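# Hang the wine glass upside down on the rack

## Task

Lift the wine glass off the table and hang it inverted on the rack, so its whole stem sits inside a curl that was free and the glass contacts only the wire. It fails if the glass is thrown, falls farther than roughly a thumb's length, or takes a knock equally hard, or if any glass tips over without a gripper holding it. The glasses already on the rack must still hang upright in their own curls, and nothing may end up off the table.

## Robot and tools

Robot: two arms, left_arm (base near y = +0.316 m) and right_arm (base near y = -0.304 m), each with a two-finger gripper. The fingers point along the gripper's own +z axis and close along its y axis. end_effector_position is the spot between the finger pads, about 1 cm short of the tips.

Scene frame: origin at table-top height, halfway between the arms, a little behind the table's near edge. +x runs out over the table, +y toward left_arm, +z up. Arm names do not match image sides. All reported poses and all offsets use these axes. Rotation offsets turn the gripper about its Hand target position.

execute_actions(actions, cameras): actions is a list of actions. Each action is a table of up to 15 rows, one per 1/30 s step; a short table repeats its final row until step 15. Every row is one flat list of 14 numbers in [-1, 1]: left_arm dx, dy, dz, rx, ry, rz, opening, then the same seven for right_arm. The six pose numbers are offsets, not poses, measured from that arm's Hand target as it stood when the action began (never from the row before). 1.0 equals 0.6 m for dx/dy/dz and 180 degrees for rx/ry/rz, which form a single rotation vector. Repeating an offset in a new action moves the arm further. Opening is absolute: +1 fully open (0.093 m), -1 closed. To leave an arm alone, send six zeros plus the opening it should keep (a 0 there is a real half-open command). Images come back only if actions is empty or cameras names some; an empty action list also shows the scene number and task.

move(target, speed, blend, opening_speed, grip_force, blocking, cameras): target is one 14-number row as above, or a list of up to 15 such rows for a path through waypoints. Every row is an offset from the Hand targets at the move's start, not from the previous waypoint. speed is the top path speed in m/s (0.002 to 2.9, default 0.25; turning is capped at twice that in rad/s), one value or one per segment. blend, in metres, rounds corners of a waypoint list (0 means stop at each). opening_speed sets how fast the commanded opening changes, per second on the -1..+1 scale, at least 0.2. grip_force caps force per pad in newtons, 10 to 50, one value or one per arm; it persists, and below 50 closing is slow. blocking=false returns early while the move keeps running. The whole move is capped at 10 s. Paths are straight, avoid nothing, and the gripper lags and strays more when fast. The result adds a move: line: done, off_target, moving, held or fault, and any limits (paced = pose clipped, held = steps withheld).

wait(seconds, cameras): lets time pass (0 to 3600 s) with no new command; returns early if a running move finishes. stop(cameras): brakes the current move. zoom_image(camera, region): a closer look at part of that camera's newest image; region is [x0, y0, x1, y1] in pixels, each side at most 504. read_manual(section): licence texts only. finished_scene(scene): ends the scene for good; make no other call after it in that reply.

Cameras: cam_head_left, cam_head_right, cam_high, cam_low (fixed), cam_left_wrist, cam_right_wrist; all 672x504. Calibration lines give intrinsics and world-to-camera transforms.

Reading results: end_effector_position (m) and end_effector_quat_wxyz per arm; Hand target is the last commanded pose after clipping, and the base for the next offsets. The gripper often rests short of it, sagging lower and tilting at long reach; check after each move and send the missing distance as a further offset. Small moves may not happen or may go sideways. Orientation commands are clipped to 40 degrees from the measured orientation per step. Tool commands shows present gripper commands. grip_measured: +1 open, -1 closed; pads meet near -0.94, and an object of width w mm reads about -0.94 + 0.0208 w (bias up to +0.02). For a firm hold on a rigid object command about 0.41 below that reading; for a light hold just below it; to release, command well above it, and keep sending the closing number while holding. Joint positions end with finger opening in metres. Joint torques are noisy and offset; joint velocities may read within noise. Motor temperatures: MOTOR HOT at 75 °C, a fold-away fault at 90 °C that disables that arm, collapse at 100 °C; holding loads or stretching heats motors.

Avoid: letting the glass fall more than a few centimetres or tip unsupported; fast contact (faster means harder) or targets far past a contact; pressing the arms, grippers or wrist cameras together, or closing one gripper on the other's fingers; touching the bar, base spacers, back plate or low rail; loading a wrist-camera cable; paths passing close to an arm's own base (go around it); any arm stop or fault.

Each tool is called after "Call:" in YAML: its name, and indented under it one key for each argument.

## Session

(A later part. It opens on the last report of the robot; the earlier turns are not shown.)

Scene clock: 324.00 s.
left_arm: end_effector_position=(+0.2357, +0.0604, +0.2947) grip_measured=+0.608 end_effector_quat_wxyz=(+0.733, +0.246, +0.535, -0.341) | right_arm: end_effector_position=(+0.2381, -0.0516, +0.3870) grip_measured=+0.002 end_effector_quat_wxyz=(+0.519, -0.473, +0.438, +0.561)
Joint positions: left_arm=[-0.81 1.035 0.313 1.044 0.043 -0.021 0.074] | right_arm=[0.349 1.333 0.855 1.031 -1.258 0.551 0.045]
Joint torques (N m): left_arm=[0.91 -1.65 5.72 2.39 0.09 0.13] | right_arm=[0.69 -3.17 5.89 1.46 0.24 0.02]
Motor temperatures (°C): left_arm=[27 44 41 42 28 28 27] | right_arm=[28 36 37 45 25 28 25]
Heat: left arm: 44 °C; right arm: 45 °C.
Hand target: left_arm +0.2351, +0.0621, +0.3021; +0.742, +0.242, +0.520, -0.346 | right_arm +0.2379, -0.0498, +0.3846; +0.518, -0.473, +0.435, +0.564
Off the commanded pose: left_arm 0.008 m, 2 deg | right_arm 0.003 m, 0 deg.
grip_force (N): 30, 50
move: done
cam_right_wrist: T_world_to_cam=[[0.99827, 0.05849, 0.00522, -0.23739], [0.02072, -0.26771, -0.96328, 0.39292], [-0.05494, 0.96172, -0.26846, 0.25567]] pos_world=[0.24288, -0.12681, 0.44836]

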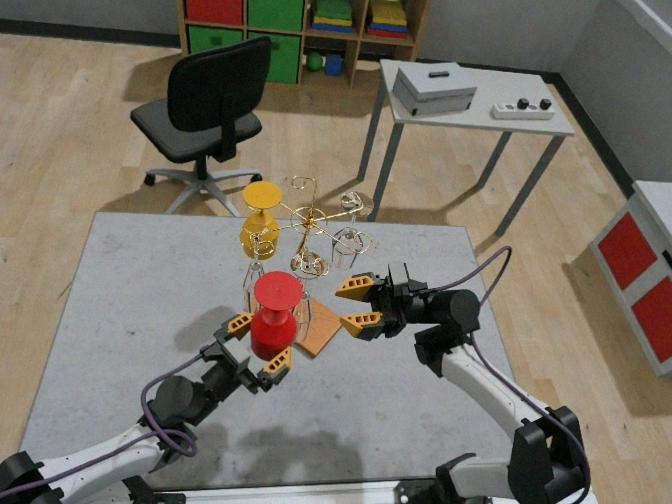

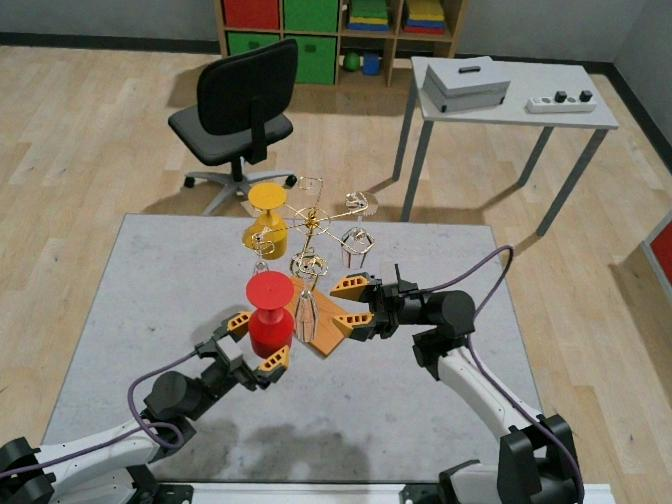

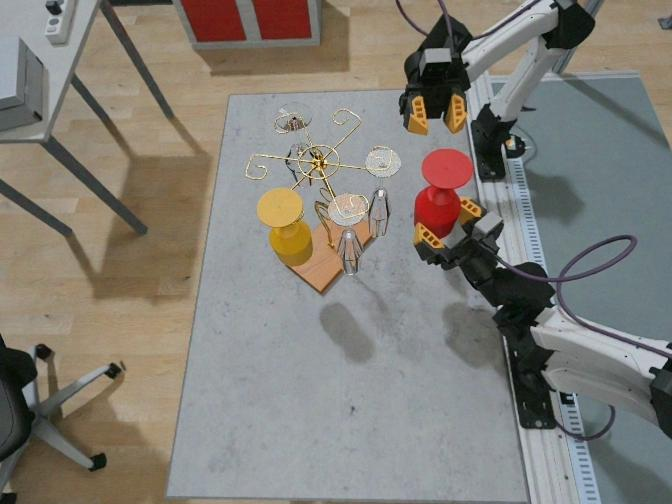

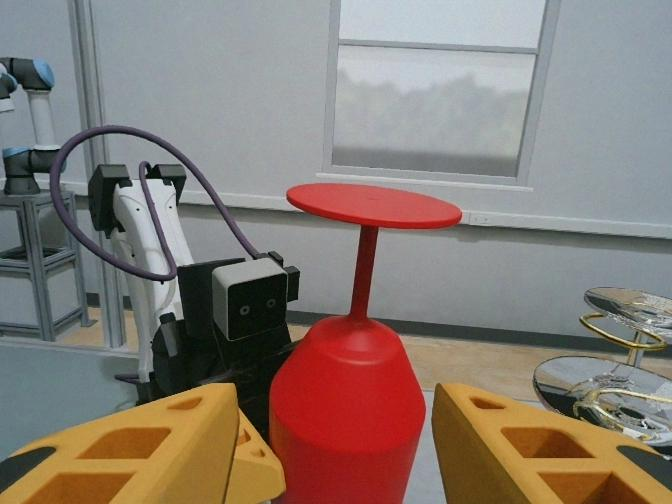

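Call:
move:
  target: [0,0,0,0,0,0,-0.4,0.0117,0.144,0.002,0,0,0,0]
  speed: 0.12
  cameras: ["cam_head_left","cam_head_right","cam_high","cam_low","cam_right_wrist"]

Call:
zoom_image:
  camera: "cam_high"
  region: [380, 80, 510, 270]

Call:
zoom_image:
  camera: "cam_low"
  region: [300, 0, 460, 180]

Scene clock: 342.13 s.
left_arm: end_effector_position=(+0.2357, +0.0604, +0.2947) grip_measured=+0.608 end_effector_quat_wxyz=(+0.733, +0.246, +0.535, -0.341) | right_arm: end_effector_position=(+0.2416, +0.0329, +0.3762) grip_measured=+0.002 end_effector_quat_wxyz=(+0.503, -0.471, +0.446, +0.572)
Joint positions: left_arm=[-0.81 1.035 0.313 1.044 0.043 -0.021 0.074] | right_arm=[0.602 1.471 0.994 0.784 -1.042 0.324 0.045]
Joint torques (N m): left_arm=[0.91 -1.58 5.72 2.39 0.09 0.14] | right_arm=[0.7 -4.46 10.02 1.62 0.22 -0.3]
Heat: left arm: 43 °C; right arm: 43 °C.
Hand target: left_arm +0.2351, +0.0621, +0.3021; +0.742, +0.242, +0.521, -0.346 | right_arm +0.2450, +0.0366, +0.3858; +0.518, -0.473, +0.435, +0.564
Off the commanded pose: left_arm 0.008 m, 2 deg | right_arm 0.011 m, 2 deg.
grip_force (N): 30, 50
move: off_target (right_arm)
cam_right_wrist: T_world_to_cam=[[0.9965, 0.07755, -0.03108, -0.23236], [-0.00821, -0.27935, -0.96015, 0.41112], [-0.08314, 0.95705, -0.27774, 0.1822]] pos_world=[0.25007, -0.04151, 0.43812]

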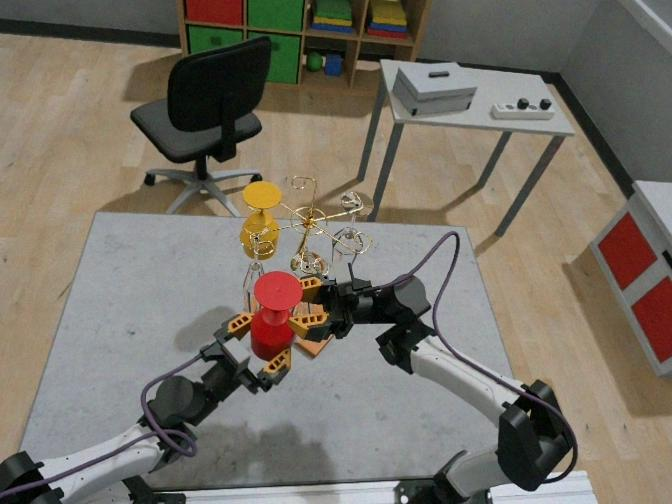

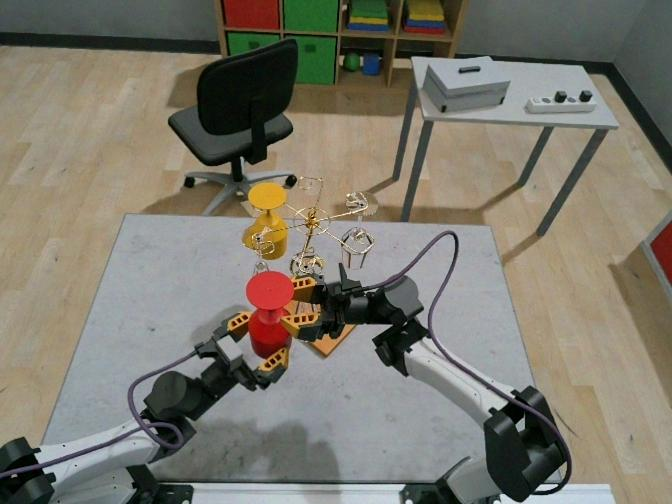

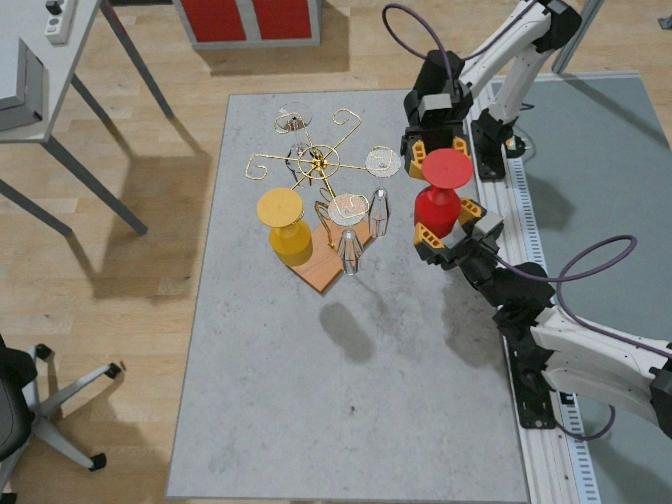

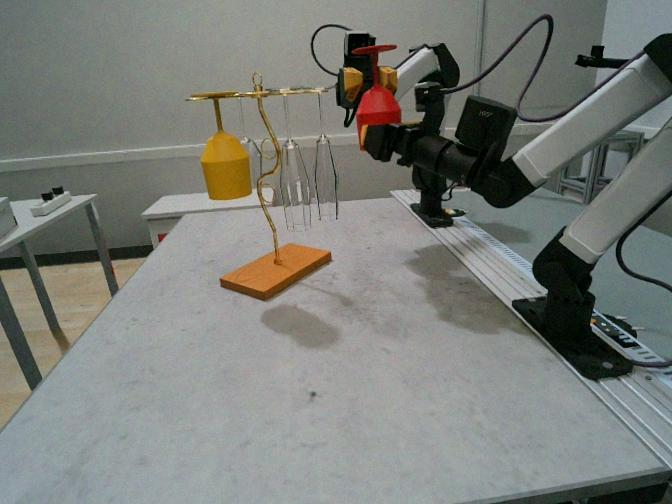

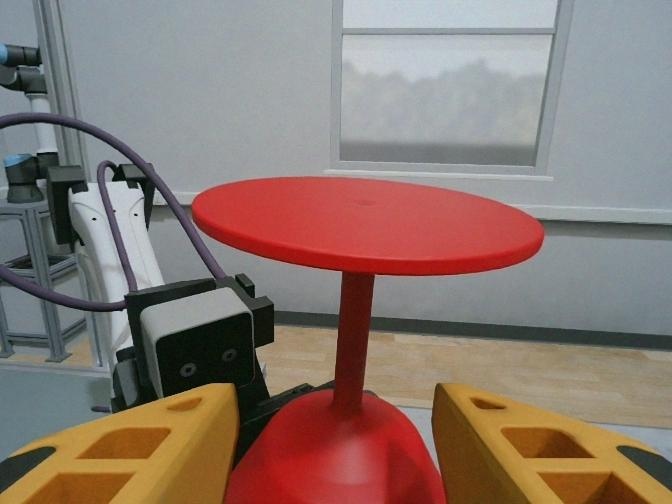

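Scaled by 2.653 from the camera's image (finer frame: 960x720).

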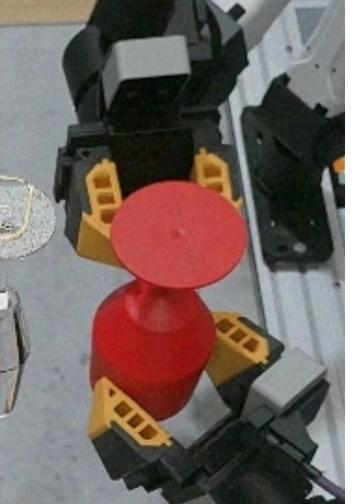

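Scaled by 2.800 from the camera's image (finer frame: 960x720).

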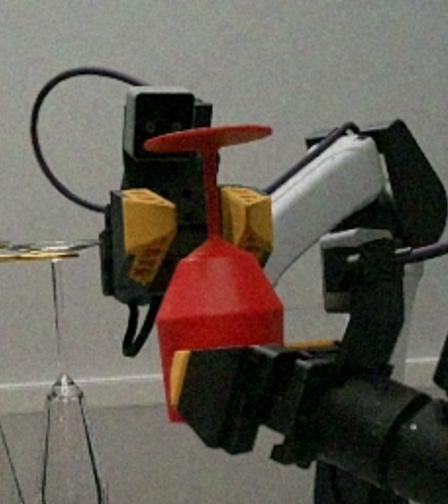

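Call:
move:
  target:
    - [0,0,0,0,0,0,-0.4,0.006,0,0.02,0,0,0,0]
    - [0,0,0,0,0,0,-0.4,0.006,0.013,0.02,0,0,0,0]
  speed: 0.08
  cameras: ["cam_high","cam_low","cam_right_wrist"]

Call:
zoom_image:
  camera: "cam_low"
  region: [300, 0, 460, 180]

Call:
zoom_image:
  camera: "cam_high"
  region: [380, 80, 510, 270]

Scene clock: 348.07 s.
left_arm: end_effector_position=(+0.2357, +0.0604, +0.2947) grip_measured=+0.608 end_effector_quat_wxyz=(+0.733, +0.246, +0.535, -0.341) | right_arm: end_effector_position=(+0.2460, +0.0405, +0.3877) grip_measured=+0.002 end_effector_quat_wxyz=(+0.502, -0.470, +0.447, +0.571)
Joint positions: left_arm=[-0.81 1.035 0.313 1.044 0.043 -0.021 0.074] | right_arm=[0.614 1.49 1.061 0.728 -1.029 0.316 0.045]
Joint torques (N m): left_arm=[0.88 -1.59 5.72 2.39 0.08 0.13] | right_arm=[0.84 -4.75 10.1 1.62 0.23 -0.33]
Motor temperatures (°C): left_arm=[27 39 41 43 28 28 27] | right_arm=[28 36 36 43 25 28 25]
Heat: left arm: 43 °C; right arm: 43 °C.
Hand target: left_arm +0.2351, +0.0621, +0.3020; +0.742, +0.242, +0.521, -0.346 | right_arm +0.2487, +0.0444, +0.3977; +0.518, -0.473, +0.435, +0.564
Off the commanded pose: left_arm 0.008 m, 2 deg | right_arm 0.011 m, 2 deg.
grip_force (N): 30, 50
move: off_target (right_arm)
cam_right_wrist: T_world_to_cam=[[0.99655, 0.07647, -0.03222, -0.23641], [-0.00952, -0.28036, -0.95985, 0.4247], [-0.08244, 0.95684, -0.27866, 0.17867]] pos_world=[0.25437, -0.03381, 0.44982]

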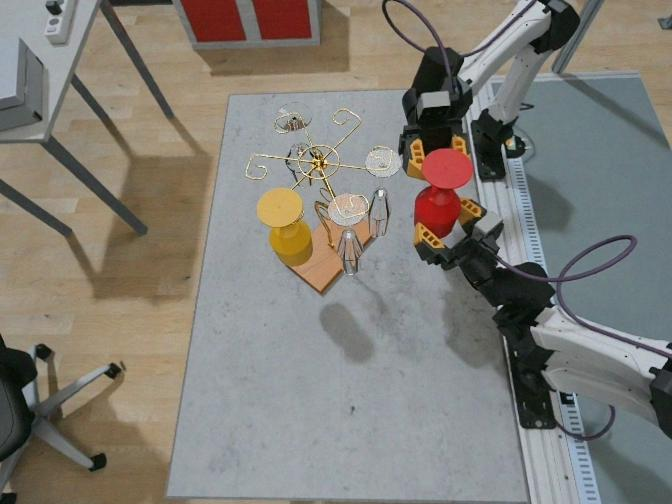

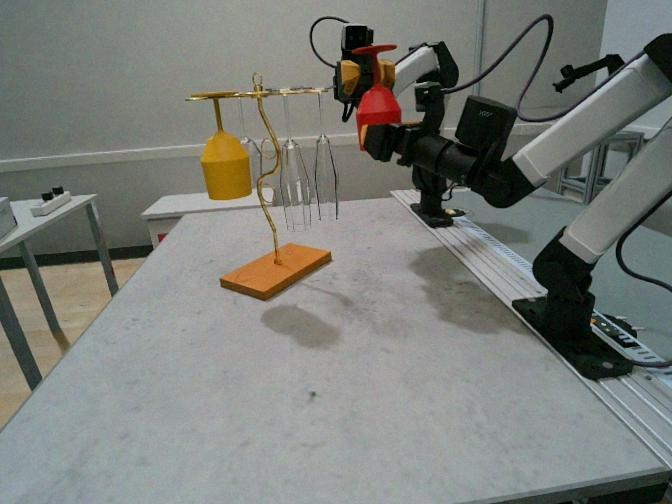

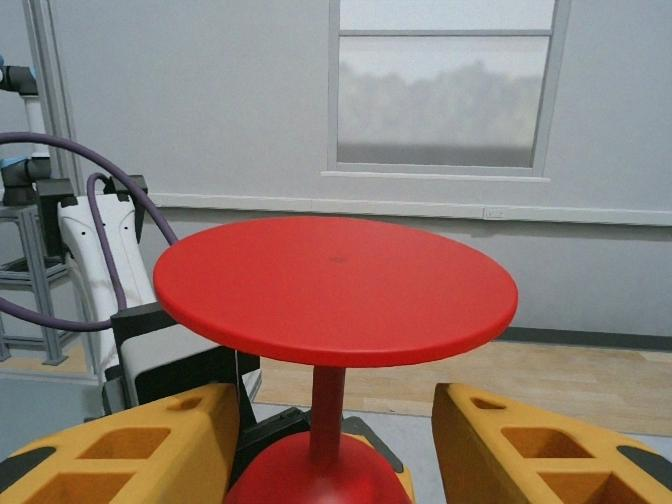

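Scaled by 2.800 from the camera's image (finer frame: 960x720).

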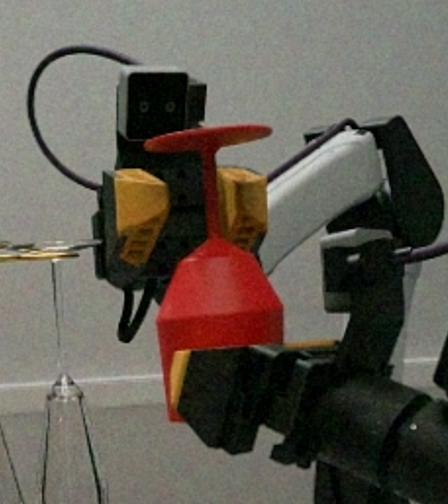

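Scaled by 2.653 from the camera's image (finer frame: 960x720).

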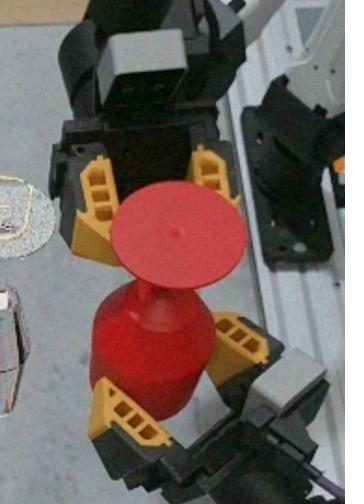

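Call:
move:
  target: [0,0,0,0,0,0,-0.4,-0.002,0,0,0,0,0,-1]
  grip_force: [30,35]
  opening_speed: 0.5
  cameras: ["cam_low","cam_right_wrist"]

Call:
zoom_image:
  camera: "cam_low"
  region: [300, 0, 460, 180]

Scene clock: 354.70 s.
left_arm: end_effector_position=(+0.2357, +0.0604, +0.2947) grip_measured=+0.608 end_effector_quat_wxyz=(+0.733, +0.246, +0.535, -0.341) | right_arm: end_effector_position=(+0.2465, +0.0406, +0.3875) grip_measured=-0.988 end_effector_quat_wxyz=(+0.503, -0.470, +0.448, +0.571)
Joint positions: left_arm=[-0.81 1.035 0.313 1.044 0.043 -0.021 0.074] | right_arm=[0.614 1.49 1.061 0.725 -1.027 0.314 0]
Joint torques (N m): left_arm=[0.88 -1.62 5.7 2.39 0.09 0.13] | right_arm=[1.05 -5.12 9.83 1.65 0.21 -0.32]
Heat: left arm: 44 °C; right arm: 43 °C.
Hand target: left_arm +0.2351, +0.0621, +0.3020; +0.742, +0.242, +0.521, -0.346 | right_arm +0.2475, +0.0444, +0.3977; +0.518, -0.473, +0.435, +0.564
Off the commanded pose: left_arm 0.008 m, 2 deg | right_arm 0.011 m, 2 deg.
grip_force (N): 30, 35
move: off_target (right_arm)
cam_right_wrist: T_world_to_cam=[[0.99674, 0.0736, -0.03308, -0.23658], [-0.0111, -0.28101, -0.95964, 0.42474], [-0.07992, 0.95688, -0.27927, 0.17815]] pos_world=[0.25476, -0.03371, 0.44952]

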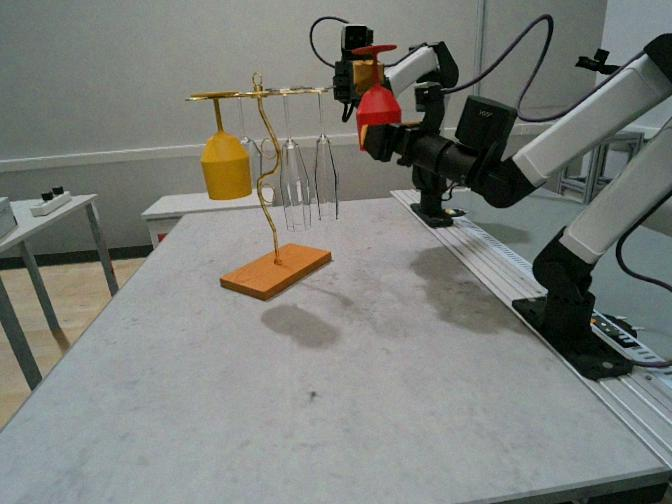

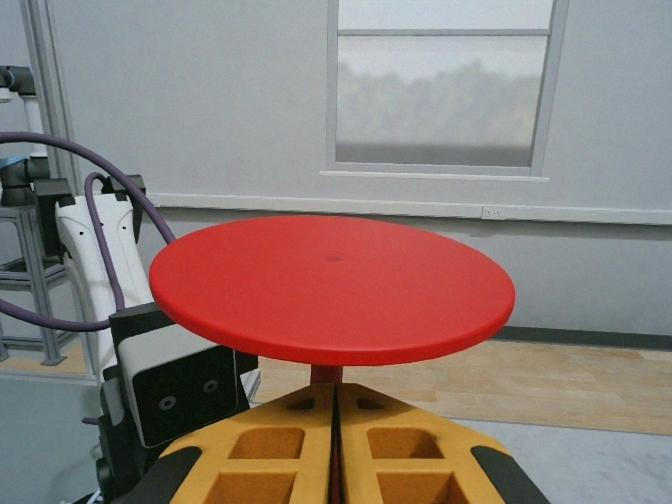

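Scaled by 2.800 from the camera's image (finer frame: 960x720).

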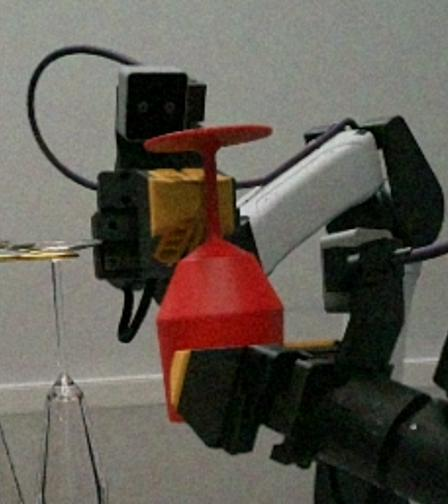

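Call:
move:
  target:
    - [0,0,0,0,0,0,-0.4,-0.002,-0.01,0,0,0,0,0]
    - [0,0,0,0,0,0,-0.4,-0.0035,0.02,0,0,0,0,0]
  speed: 0.06
  grip_force: [30,50]
  cameras: ["cam_high","cam_low","cam_right_wrist"]

Call:
zoom_image:
  camera: "cam_low"
  region: [300, 0, 460, 180]

Scene clock: 360.27 s.
left_arm: end_effector_position=(+0.2357, +0.0604, +0.2947) grip_measured=+0.608 end_effector_quat_wxyz=(+0.733, +0.246, +0.535, -0.341) | right_arm: end_effector_position=(+0.2426, +0.0525, +0.3877) grip_measured=-0.002 end_effector_quat_wxyz=(+0.502, -0.471, +0.447, +0.571)
Joint positions: left_arm=[-0.81 1.035 0.313 1.044 0.043 -0.021 0.074] | right_arm=[0.651 1.505 1.08 0.707 -0.995 0.295 0.045]
Joint torques (N m): left_arm=[0.88 -1.58 5.71 2.39 0.08 0.13] | right_arm=[0.72 -4.94 10.18 1.69 0.19 -0.32]
Heat: left arm: 44 °C; right arm: 43 °C.
Hand target: left_arm +0.2351, +0.0621, +0.3020; +0.742, +0.242, +0.521, -0.346 | right_arm +0.2454, +0.0564, +0.3977; +0.518, -0.473, +0.435, +0.564
Off the commanded pose: left_arm 0.008 m, 2 deg | right_arm 0.011 m, 2 deg.
grip_force (N): 30, 50
move: off_target (right_arm)
cam_right_wrist: T_world_to_cam=[[0.99651, 0.07705, -0.03203, -0.23402], [-0.00912, -0.28093, -0.95968, 0.42778], [-0.08294, 0.95663, -0.27925, 0.16717]] pos_world=[0.25097, -0.02171, 0.44972]

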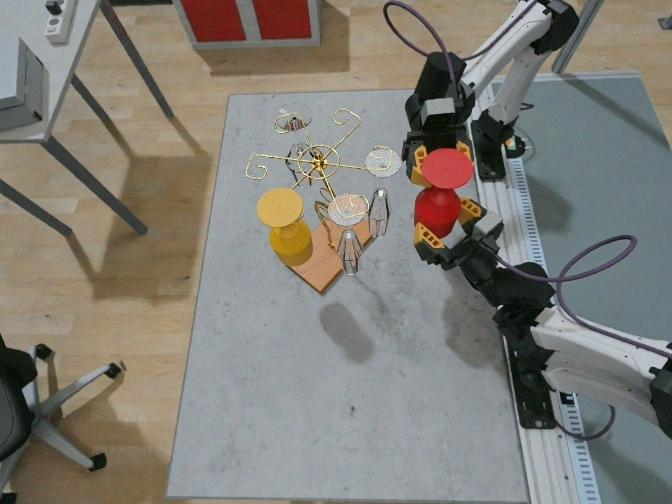

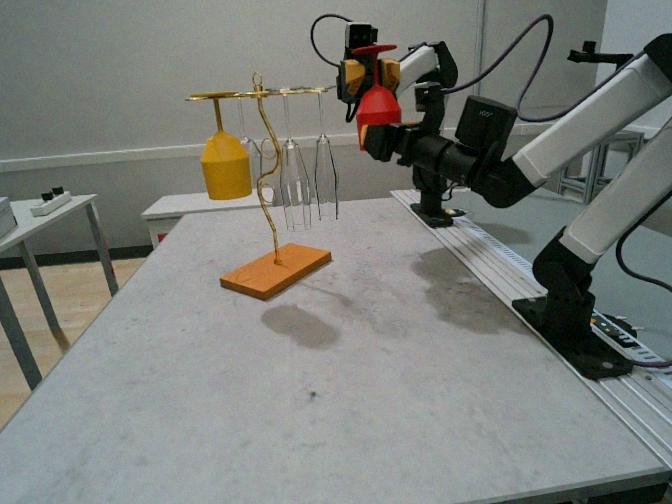

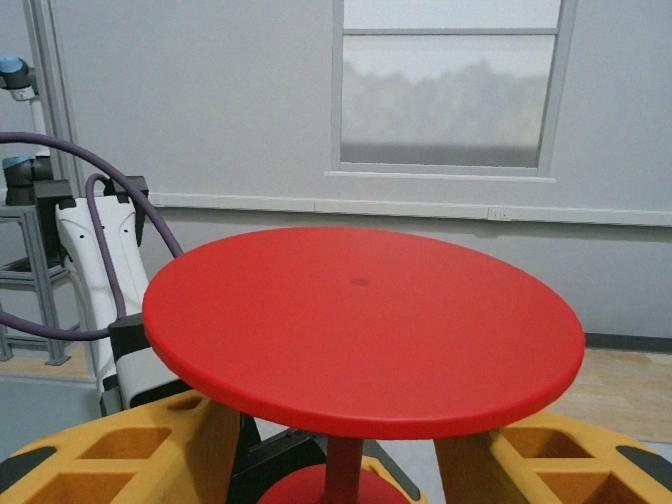

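Scaled by 2.800 from the camera's image (finer frame: 960x720).

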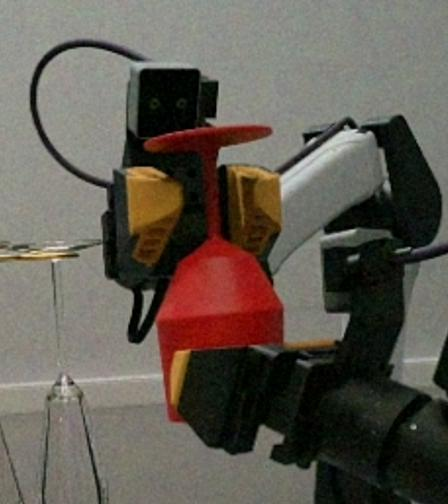

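Call:
move:
  target: [0,0,0,0,0,0,-0.4,0.002,0,0,0,0,0,-1]
  grip_force: [30,40]
  opening_speed: 0.6
  cameras: ["cam_low","cam_right_wrist"]

Call:
zoom_image:
  camera: "cam_low"
  region: [300, 0, 460, 180]

Scene clock: 370.07 s.
left_arm: end_effector_position=(+0.2352, +0.0600, +0.2946) grip_measured=+0.608 end_effector_quat_wxyz=(+0.733, +0.249, +0.534, -0.340) | right_arm: end_effector_position=(+0.2440, +0.0532, +0.3872) grip_measured=-0.863 end_effector_quat_wxyz=(+0.500, -0.468, +0.451, +0.572)
Joint positions: left_arm=[-0.81 1.035 0.313 1.044 0.047 -0.015 0.074] | right_arm=[0.651 1.508 1.084 0.7 -0.992 0.3 0.004]
Joint torques (N m): left_arm=[1.01 -1.59 5.7 2.39 0.04 0.08] | right_arm=[0.57 -4.9 10.07 1.77 0.17 -0.38]
Heat: left arm: 44 °C; right arm: 43 °C.
Hand target: left_arm +0.2351, +0.0621, +0.3020; +0.742, +0.242, +0.521, -0.346 | right_arm +0.2465, +0.0563, +0.3978; +0.518, -0.473, +0.435, +0.564
Off the commanded pose: left_arm 0.008 m, 2 deg | right_arm 0.011 m, 3 deg.
grip_force (N): 30, 40
move: off_target (right_arm)
cam_right_wrist: T_world_to_cam=[[0.99636, 0.07428, -0.04186, -0.23159], [-0.01912, -0.28379, -0.9587, 0.42978], [-0.08309, 0.95601, -0.28133, 0.16744]] pos_world=[0.25287, -0.0209, 0.44944]

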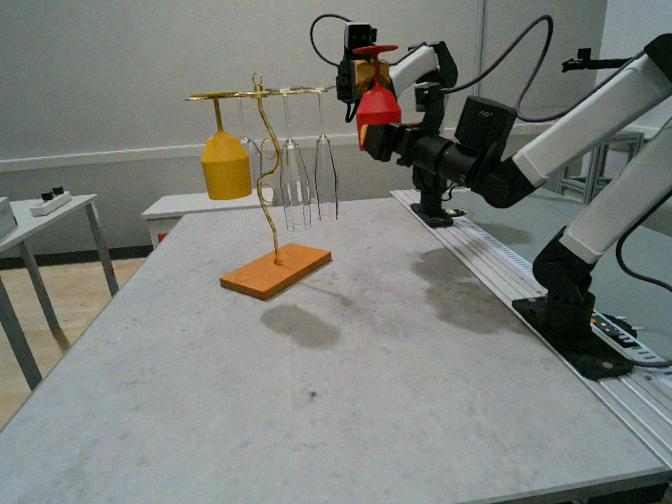

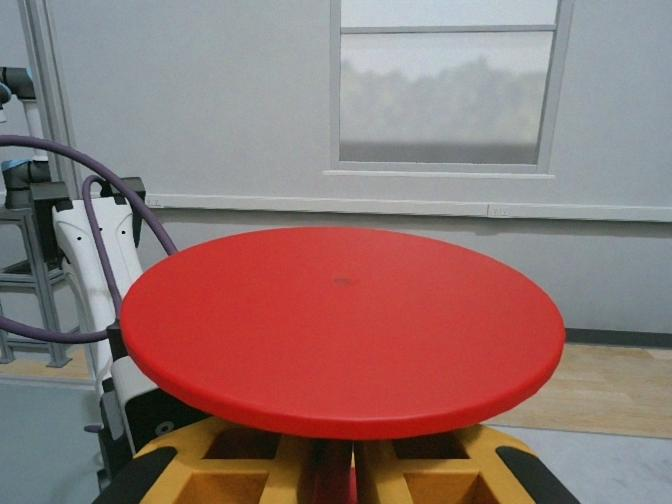

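Scaled by 2.800 from the camera's image (finer frame: 960x720).

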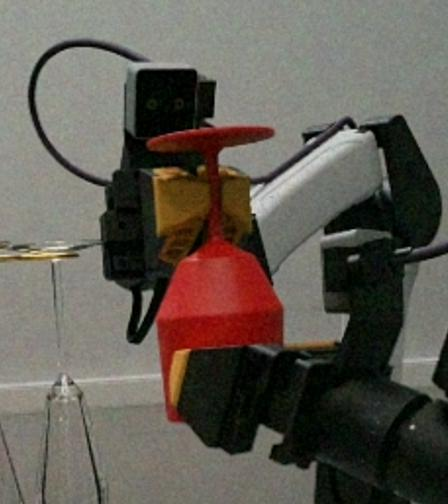

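Call:
move:
  target: [0,0,0,0,0,0,-0.4,-0.001,0,0.003,0,0,0,-0.3]
  grip_force: [30,50]
  opening_speed: 1

Call:
move:
  target:
    - [0,0,0,0,0,0,-0.4,-0.002,0.013,0.001,0,0,0,-0.3]
    - [0,0,0,0,0,0,-0.4,-0.002,0.013,0.001,0,0,0,-1]
  speed: 0.05
  grip_force: [30,40]
  cameras: ["cam_low","cam_right_wrist","cam_high"]

Call:
zoom_image:
  camera: "cam_low"
  region: [300, 0, 460, 180]

Scene clock: 376.30 s.
left_arm: end_effector_position=(+0.2351, +0.0601, +0.2951) grip_measured=+0.608 end_effector_quat_wxyz=(+0.733, +0.247, +0.534, -0.342) | right_arm: end_effector_position=(+0.2441, +0.0537, +0.3882) grip_measured=-0.303 end_effector_quat_wxyz=(+0.501, -0.469, +0.451, +0.571)
Joint positions: left_arm=[-0.81 1.035 0.313 1.046 0.047 -0.021 0.074] | right_arm=[0.652 1.508 1.088 0.694 -0.99 0.295 0.031]
Joint torques (N m): left_arm=[0.9 -1.57 5.72 2.37 0.05 0.14] | right_arm=[0.5 -5.12 10.11 1.75 0.14 -0.32]
Heat: left arm: 45 °C; right arm: 43 °C.
Hand target: left_arm +0.2351, +0.0621, +0.3021; +0.742, +0.242, +0.521, -0.345 | right_arm +0.2458, +0.0564, +0.3997; +0.518, -0.473, +0.435, +0.564
Off the commanded pose: left_arm 0.007 m, 2 deg | right_arm 0.012 m, 3 deg.
grip_force (N): 30, 50
move: off_target (right_arm)

Scene clock: 378.70 s.
left_arm: end_effector_position=(+0.2357, +0.0604, +0.2946) grip_measured=+0.608 end_effector_quat_wxyz=(+0.734, +0.249, +0.534, -0.338) | right_arm: end_effector_position=(+0.2425, +0.0606, +0.3892) grip_measured=-0.863 end_effector_quat_wxyz=(+0.499, -0.468, +0.452, +0.573)
Joint positions: left_arm=[-0.807 1.035 0.313 1.044 0.047 -0.013 0.074] | right_arm=[0.672 1.519 1.105 0.679 -0.973 0.291 0.004]
Joint torques (N m): left_arm=[0.68 -1.63 5.72 2.4 0.05 0.06] | right_arm=[0.73 -4.98 10.21 1.76 0.19 -0.39]
Heat: left arm: 45 °C; right arm: 43 °C.
Hand target: left_arm +0.2351, +0.0621, +0.3021; +0.742, +0.242, +0.521, -0.346 | right_arm +0.2446, +0.0642, +0.4003; +0.518, -0.473, +0.435, +0.564
Off the commanded pose: left_arm 0.008 m, 2 deg | right_arm 0.012 m, 3 deg.
grip_force (N): 30, 40
move: off_target (right_arm); target 2's new opening was sent with right_arm's hand 0.011 m and 2 deg from that target
cam_right_wrist: T_world_to_cam=[[0.99614, 0.07563, -0.04458, -0.22956], [-0.02123, -0.28518, -0.95824, 0.43421], [-0.08518, 0.95549, -0.28247, 0.16179]] pos_world=[0.25168, -0.0134, 0.45154]
Images, in order (width x height): cam_high 672x504, cam_low 672x504, cam_right_wrist 672x504.

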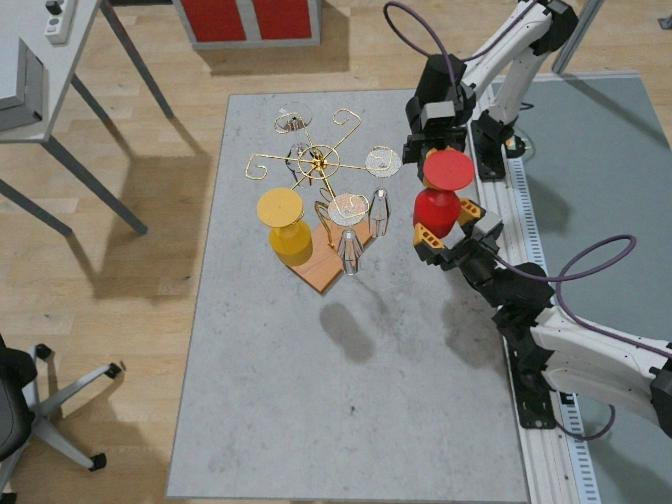

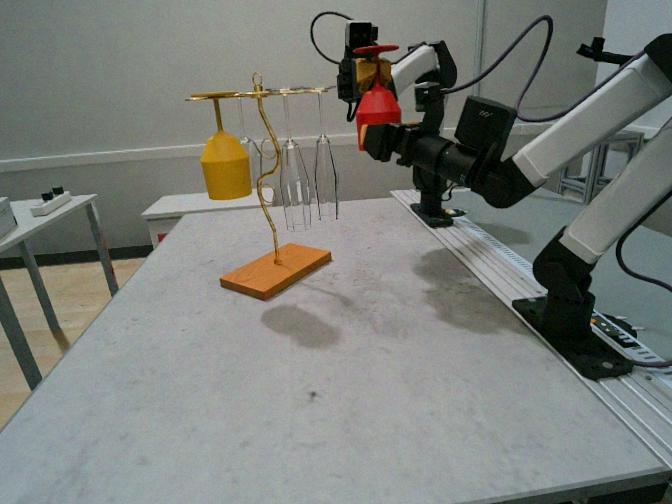

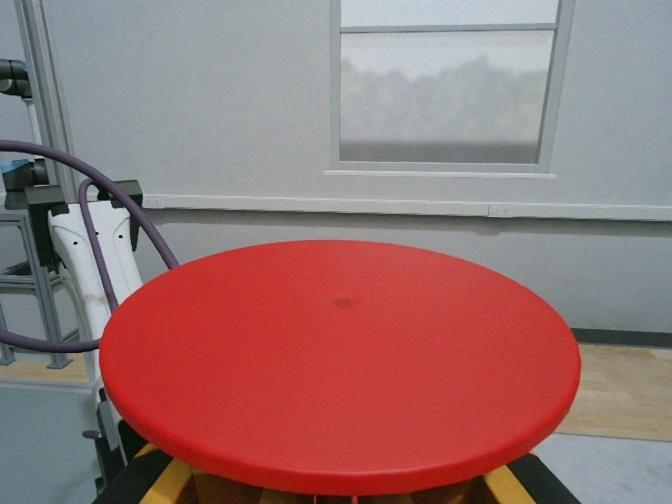

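Scaled by 2.800 from the camera's image (finer frame: 960x720).

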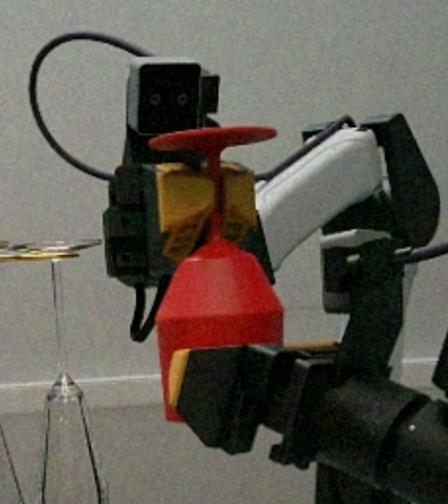

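Call:
move:
  target: [0,0,0,0,0,0,1,0,0,0,0,0,0,-1]
  opening_speed: 1
  cameras: ["cam_low","cam_right_wrist"]

Call:
zoom_image:
  camera: "cam_low"
  region: [300, 0, 460, 180]

Scene clock: 382.80 s.
left_arm: end_effector_position=(+0.2357, +0.0614, +0.2971) grip_measured=+1.000 end_effector_quat_wxyz=(+0.736, +0.244, +0.531, -0.341) | right_arm: end_effector_position=(+0.2426, +0.0610, +0.3882) grip_measured=-0.869 end_effector_quat_wxyz=(+0.499, -0.470, +0.452, +0.571)
Joint positions: left_arm=[-0.806 1.035 0.313 1.055 0.046 -0.021 0.093] | right_arm=[0.672 1.519 1.105 0.675 -0.973 0.284 0.004]
Joint torques (N m): left_arm=[0.55 -1.52 5.7 2.26 0.06 0.14] | right_arm=[0.76 -5.16 10.15 1.81 0.17 -0.3]
Heat: left arm: 45 °C; right arm: 43 °C.
Hand target: left_arm +0.2351, +0.0621, +0.3021; +0.742, +0.242, +0.521, -0.346 | right_arm +0.2447, +0.0642, +0.4002; +0.518, -0.473, +0.435, +0.564
Off the commanded pose: left_arm 0.005 m, 1 deg | right_arm 0.013 m, 3 deg.
grip_force (N): 30, 40
move: done
cam_right_wrist: T_world_to_cam=[[0.99632, 0.07514, -0.0412, -0.23101], [-0.01793, -0.28732, -0.95767, 0.43246], [-0.08379, 0.95488, -0.28491, 0.16181]] pos_world=[0.25148, -0.0129, 0.45074]

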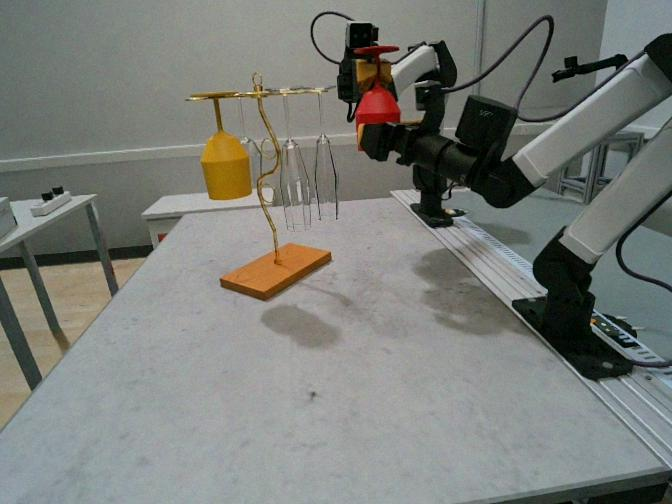

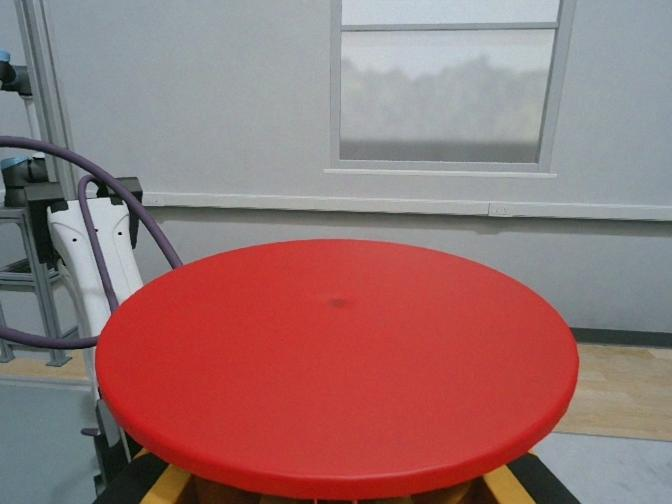

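Scaled by 2.800 from the camera's image (finer frame: 960x720).

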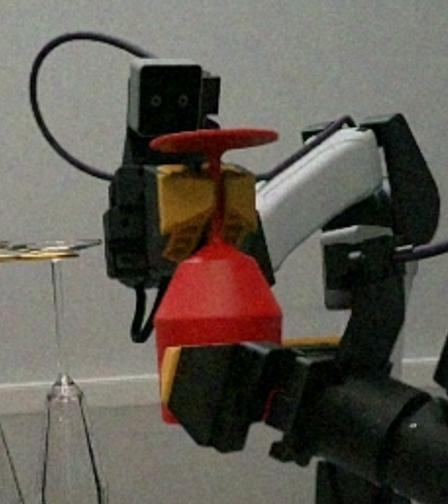

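Call:
move:
  target:
    - [-0.13,0.155,-0.075,0,0,0,1,0,0,0,0,0,0,-1]
    - [-0.17,0.35,-0.1,0,0,0.15,1,-0.02,-0.28,0,0,0,-0.12,-1]
    - [-0.17,0.4,-0.1,0,0,0.15,1,0.16,-0.42,0,0,0,-0.2556,-1]
  speed: 0.18
  blend: 0.04
  cameras: ["cam_head_left","cam_head_right","cam_high","cam_right_wrist"]

Call:
zoom_image:
  camera: "cam_high"
  region: [270, 40, 430, 180]

Call:
zoom_image:
  camera: "cam_head_right"
  region: [280, 160, 440, 330]

Scene clock: 401.27 s.
left_arm: end_effector_position=(+0.1835, +0.2948, +0.2472) grip_measured=+1.000 end_effector_quat_wxyz=(+0.710, +0.108, +0.683, -0.138) | right_arm: end_effector_position=(+0.3373, -0.1844, +0.3833) grip_measured=-0.869 end_effector_quat_wxyz=(+0.677, -0.259, +0.602, +0.336)
Joint positions: left_arm=[1.198 0.027 0.024 0.993 1.507 -1.031 0.093] | right_arm=[-0.016 1.118 0.822 0.492 -0.878 0.214 0.003]
Joint torques (N m): left_arm=[0.81 2.52 4.37 0.81 -0.51 0.07] | right_arm=[-0.36 -2.24 10.69 1.97 0.17 -0.32]
Heat: left arm: 43 °C; right arm: 43 °C.
Hand target: left_arm +0.1331, +0.3021, +0.2420; +0.802, +0.114, +0.563, -0.163 | right_arm +0.3408, -0.1878, +0.4001; +0.697, -0.266, +0.586, +0.317
Off the commanded pose: left_arm 0.051 m, 18 deg | right_arm 0.018 m, 4 deg.
joint sent to its limit (left arm) — joint 2 (shoulder), lower limit; joint 3 (elbow), lower limit, where the elbow is as bent as it goes. The joint targets are off in position and orientation.
grip_force (N): 30, 40
move: off_target (left_arm, right_arm)
cam_right_wrist: T_world_to_cam=[[0.75389, -0.65531, -0.04699, -0.3579], [-0.22707, -0.19278, -0.95461, 0.44571], [0.61651, 0.73034, -0.29414, 0.12856]] pos_world=[0.29177, -0.2425, 0.44647]

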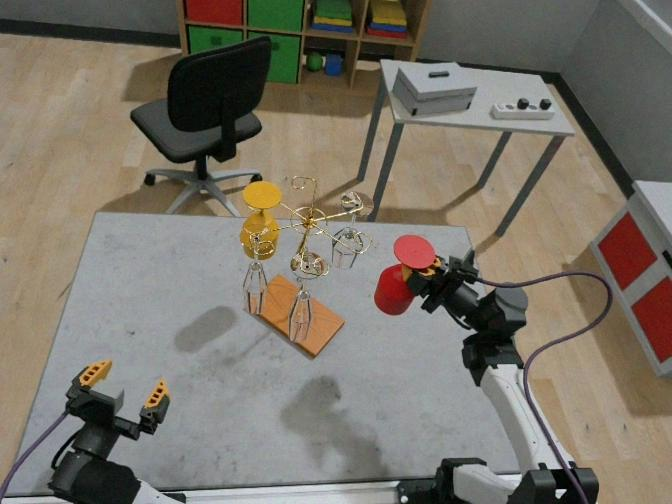

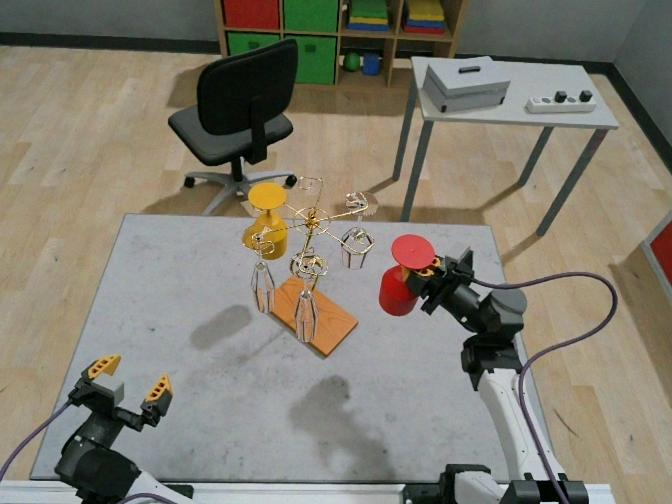

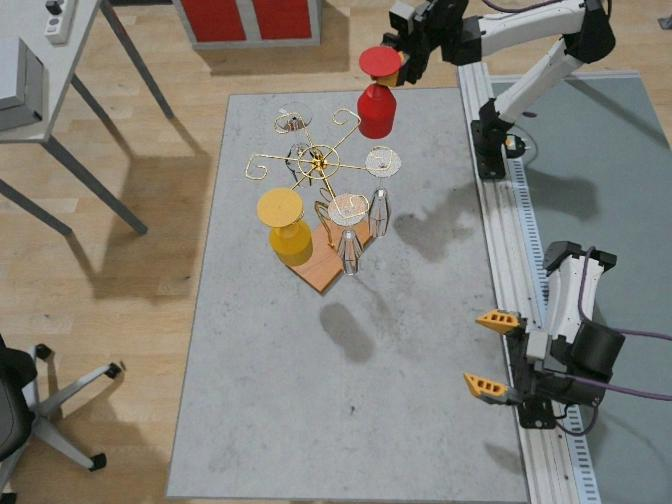

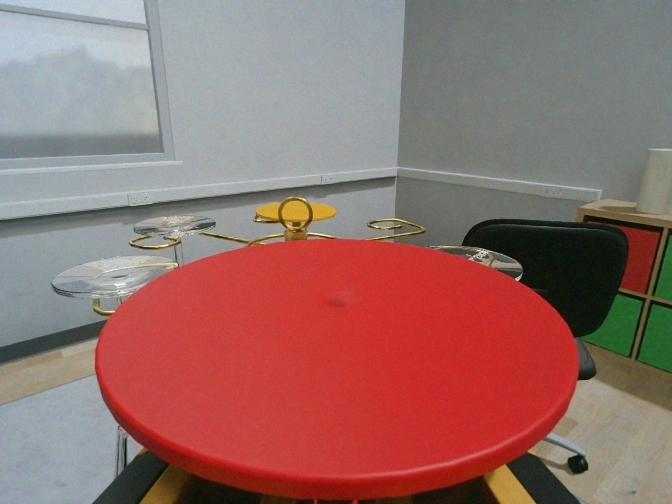

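Scaled by 3.150 from the camera's image (finer frame: 960x720).

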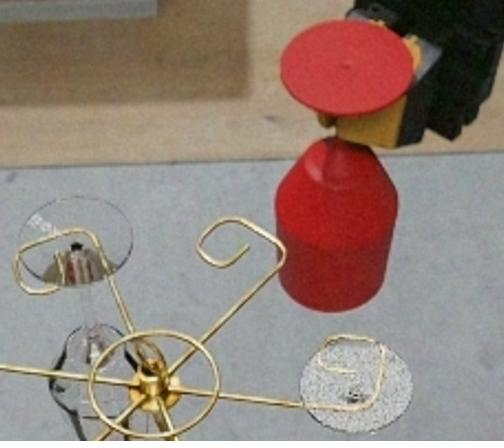

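Scaled by 2.965 from the camera's image (finer frame: 960x720).

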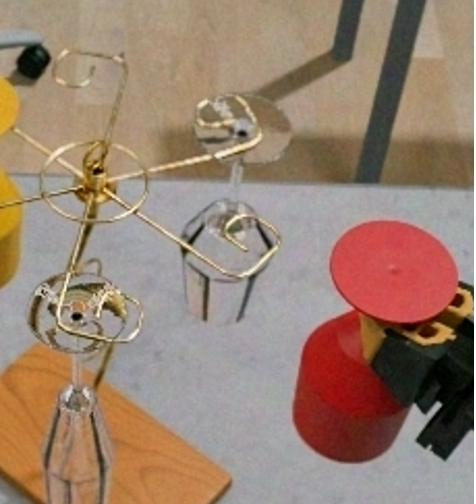

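Call:
move:
  target:
    - [0,0,0,0,0,0,1,0.1,-0.15,-0.15,0,0,-0.08,-1]
    - [0,0,0,0,0,0,1,0.232,-0.154,-0.36,0,0,-0.133,-1]
  blend: 0.04
  cameras: ["cam_head_right","cam_high","cam_low"]

Call:
zoom_image:
  camera: "cam_head_right"
  region: [320, 180, 500, 380]

Call:
zoom_image:
  camera: "cam_high"
  region: [240, 0, 440, 180]

Scene clock: 428.00 s.
left_arm: end_effector_position=(+0.1835, +0.2948, +0.2472) grip_measured=+1.000 end_effector_quat_wxyz=(+0.709, +0.108, +0.683, -0.138) | right_arm: end_effector_position=(+0.4750, -0.2814, +0.1620) grip_measured=-0.869 end_effector_quat_wxyz=(+0.716, -0.131, +0.663, +0.175)
Joint positions: left_arm=[1.198 0.027 0.024 0.994 1.508 -1.031 0.093] | right_arm=[-0.141 1.995 0.678 1.397 -0.58 0.09 0.003]
Joint torques (N m): left_arm=[0.73 2.55 4.44 0.73 -0.51 0.16] | right_arm=[0.99 -6.67 7.05 2.89 0.09 0.03]
Motor temperatures (°C): left_arm=[27 35 39 39 28 28 27] | right_arm=[28 35 41 44 25 28 26]
Heat: left arm: 39 °C; right arm: 44 °C.
Hand target: left_arm +0.1826, +0.2935, +0.2465; +0.711, +0.116, +0.682, -0.126 (not the last commanded pose) | right_arm +0.4800, -0.2802, +0.1843; +0.748, -0.138, +0.628, +0.165
Off the commanded pose: left_arm 0.051 m, 18 deg | right_arm 0.023 m, 6 deg.
joint sent to its limit (left arm) — joint 2 (shoulder), lower limit.
joint at its limit (left arm) — joint 3 (elbow), lower limit, where the elbow is as bent as it goes.
grip_force (N): 30, 40
move: off_target (right_arm)

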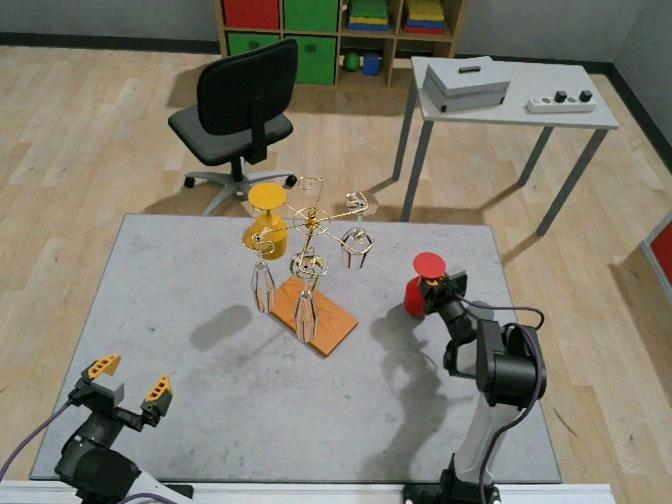

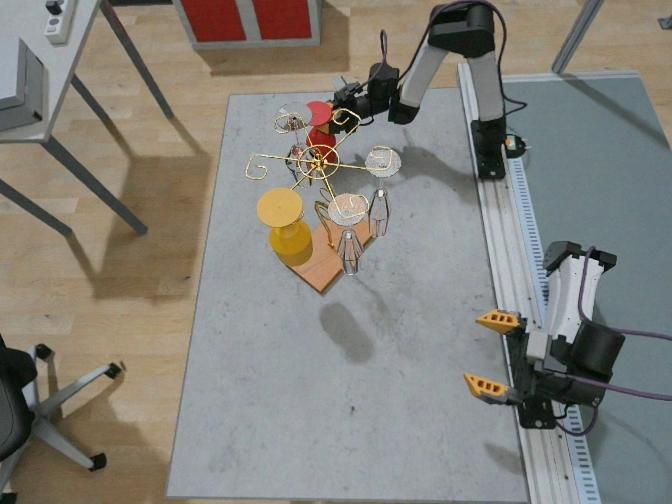

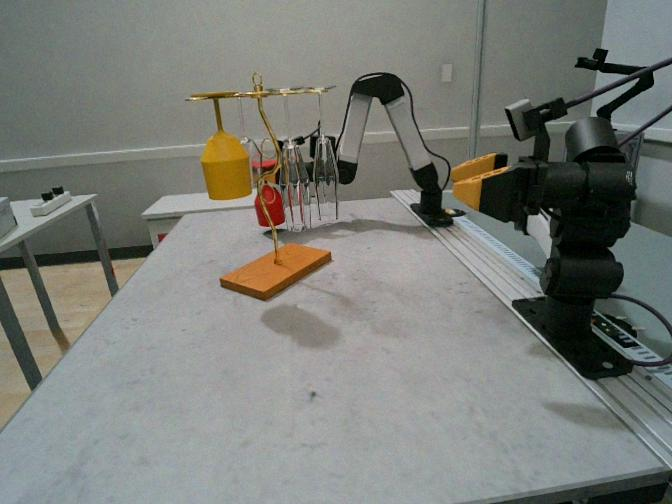

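Scaled by 2.520 from the camera's image (finer frame: 960x720).

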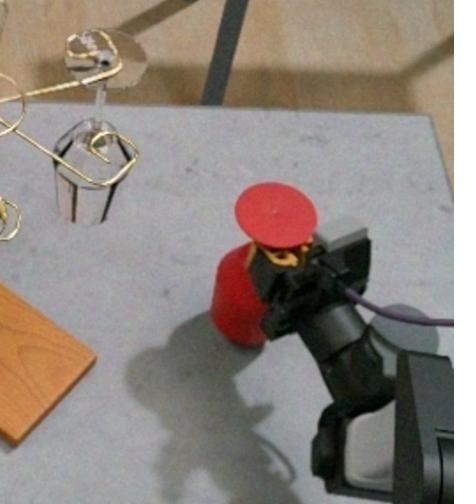

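Scaled by 2.520 from the camera's image (finer frame: 960x720).

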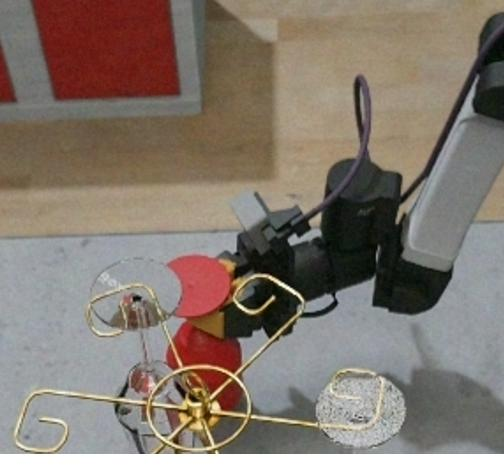

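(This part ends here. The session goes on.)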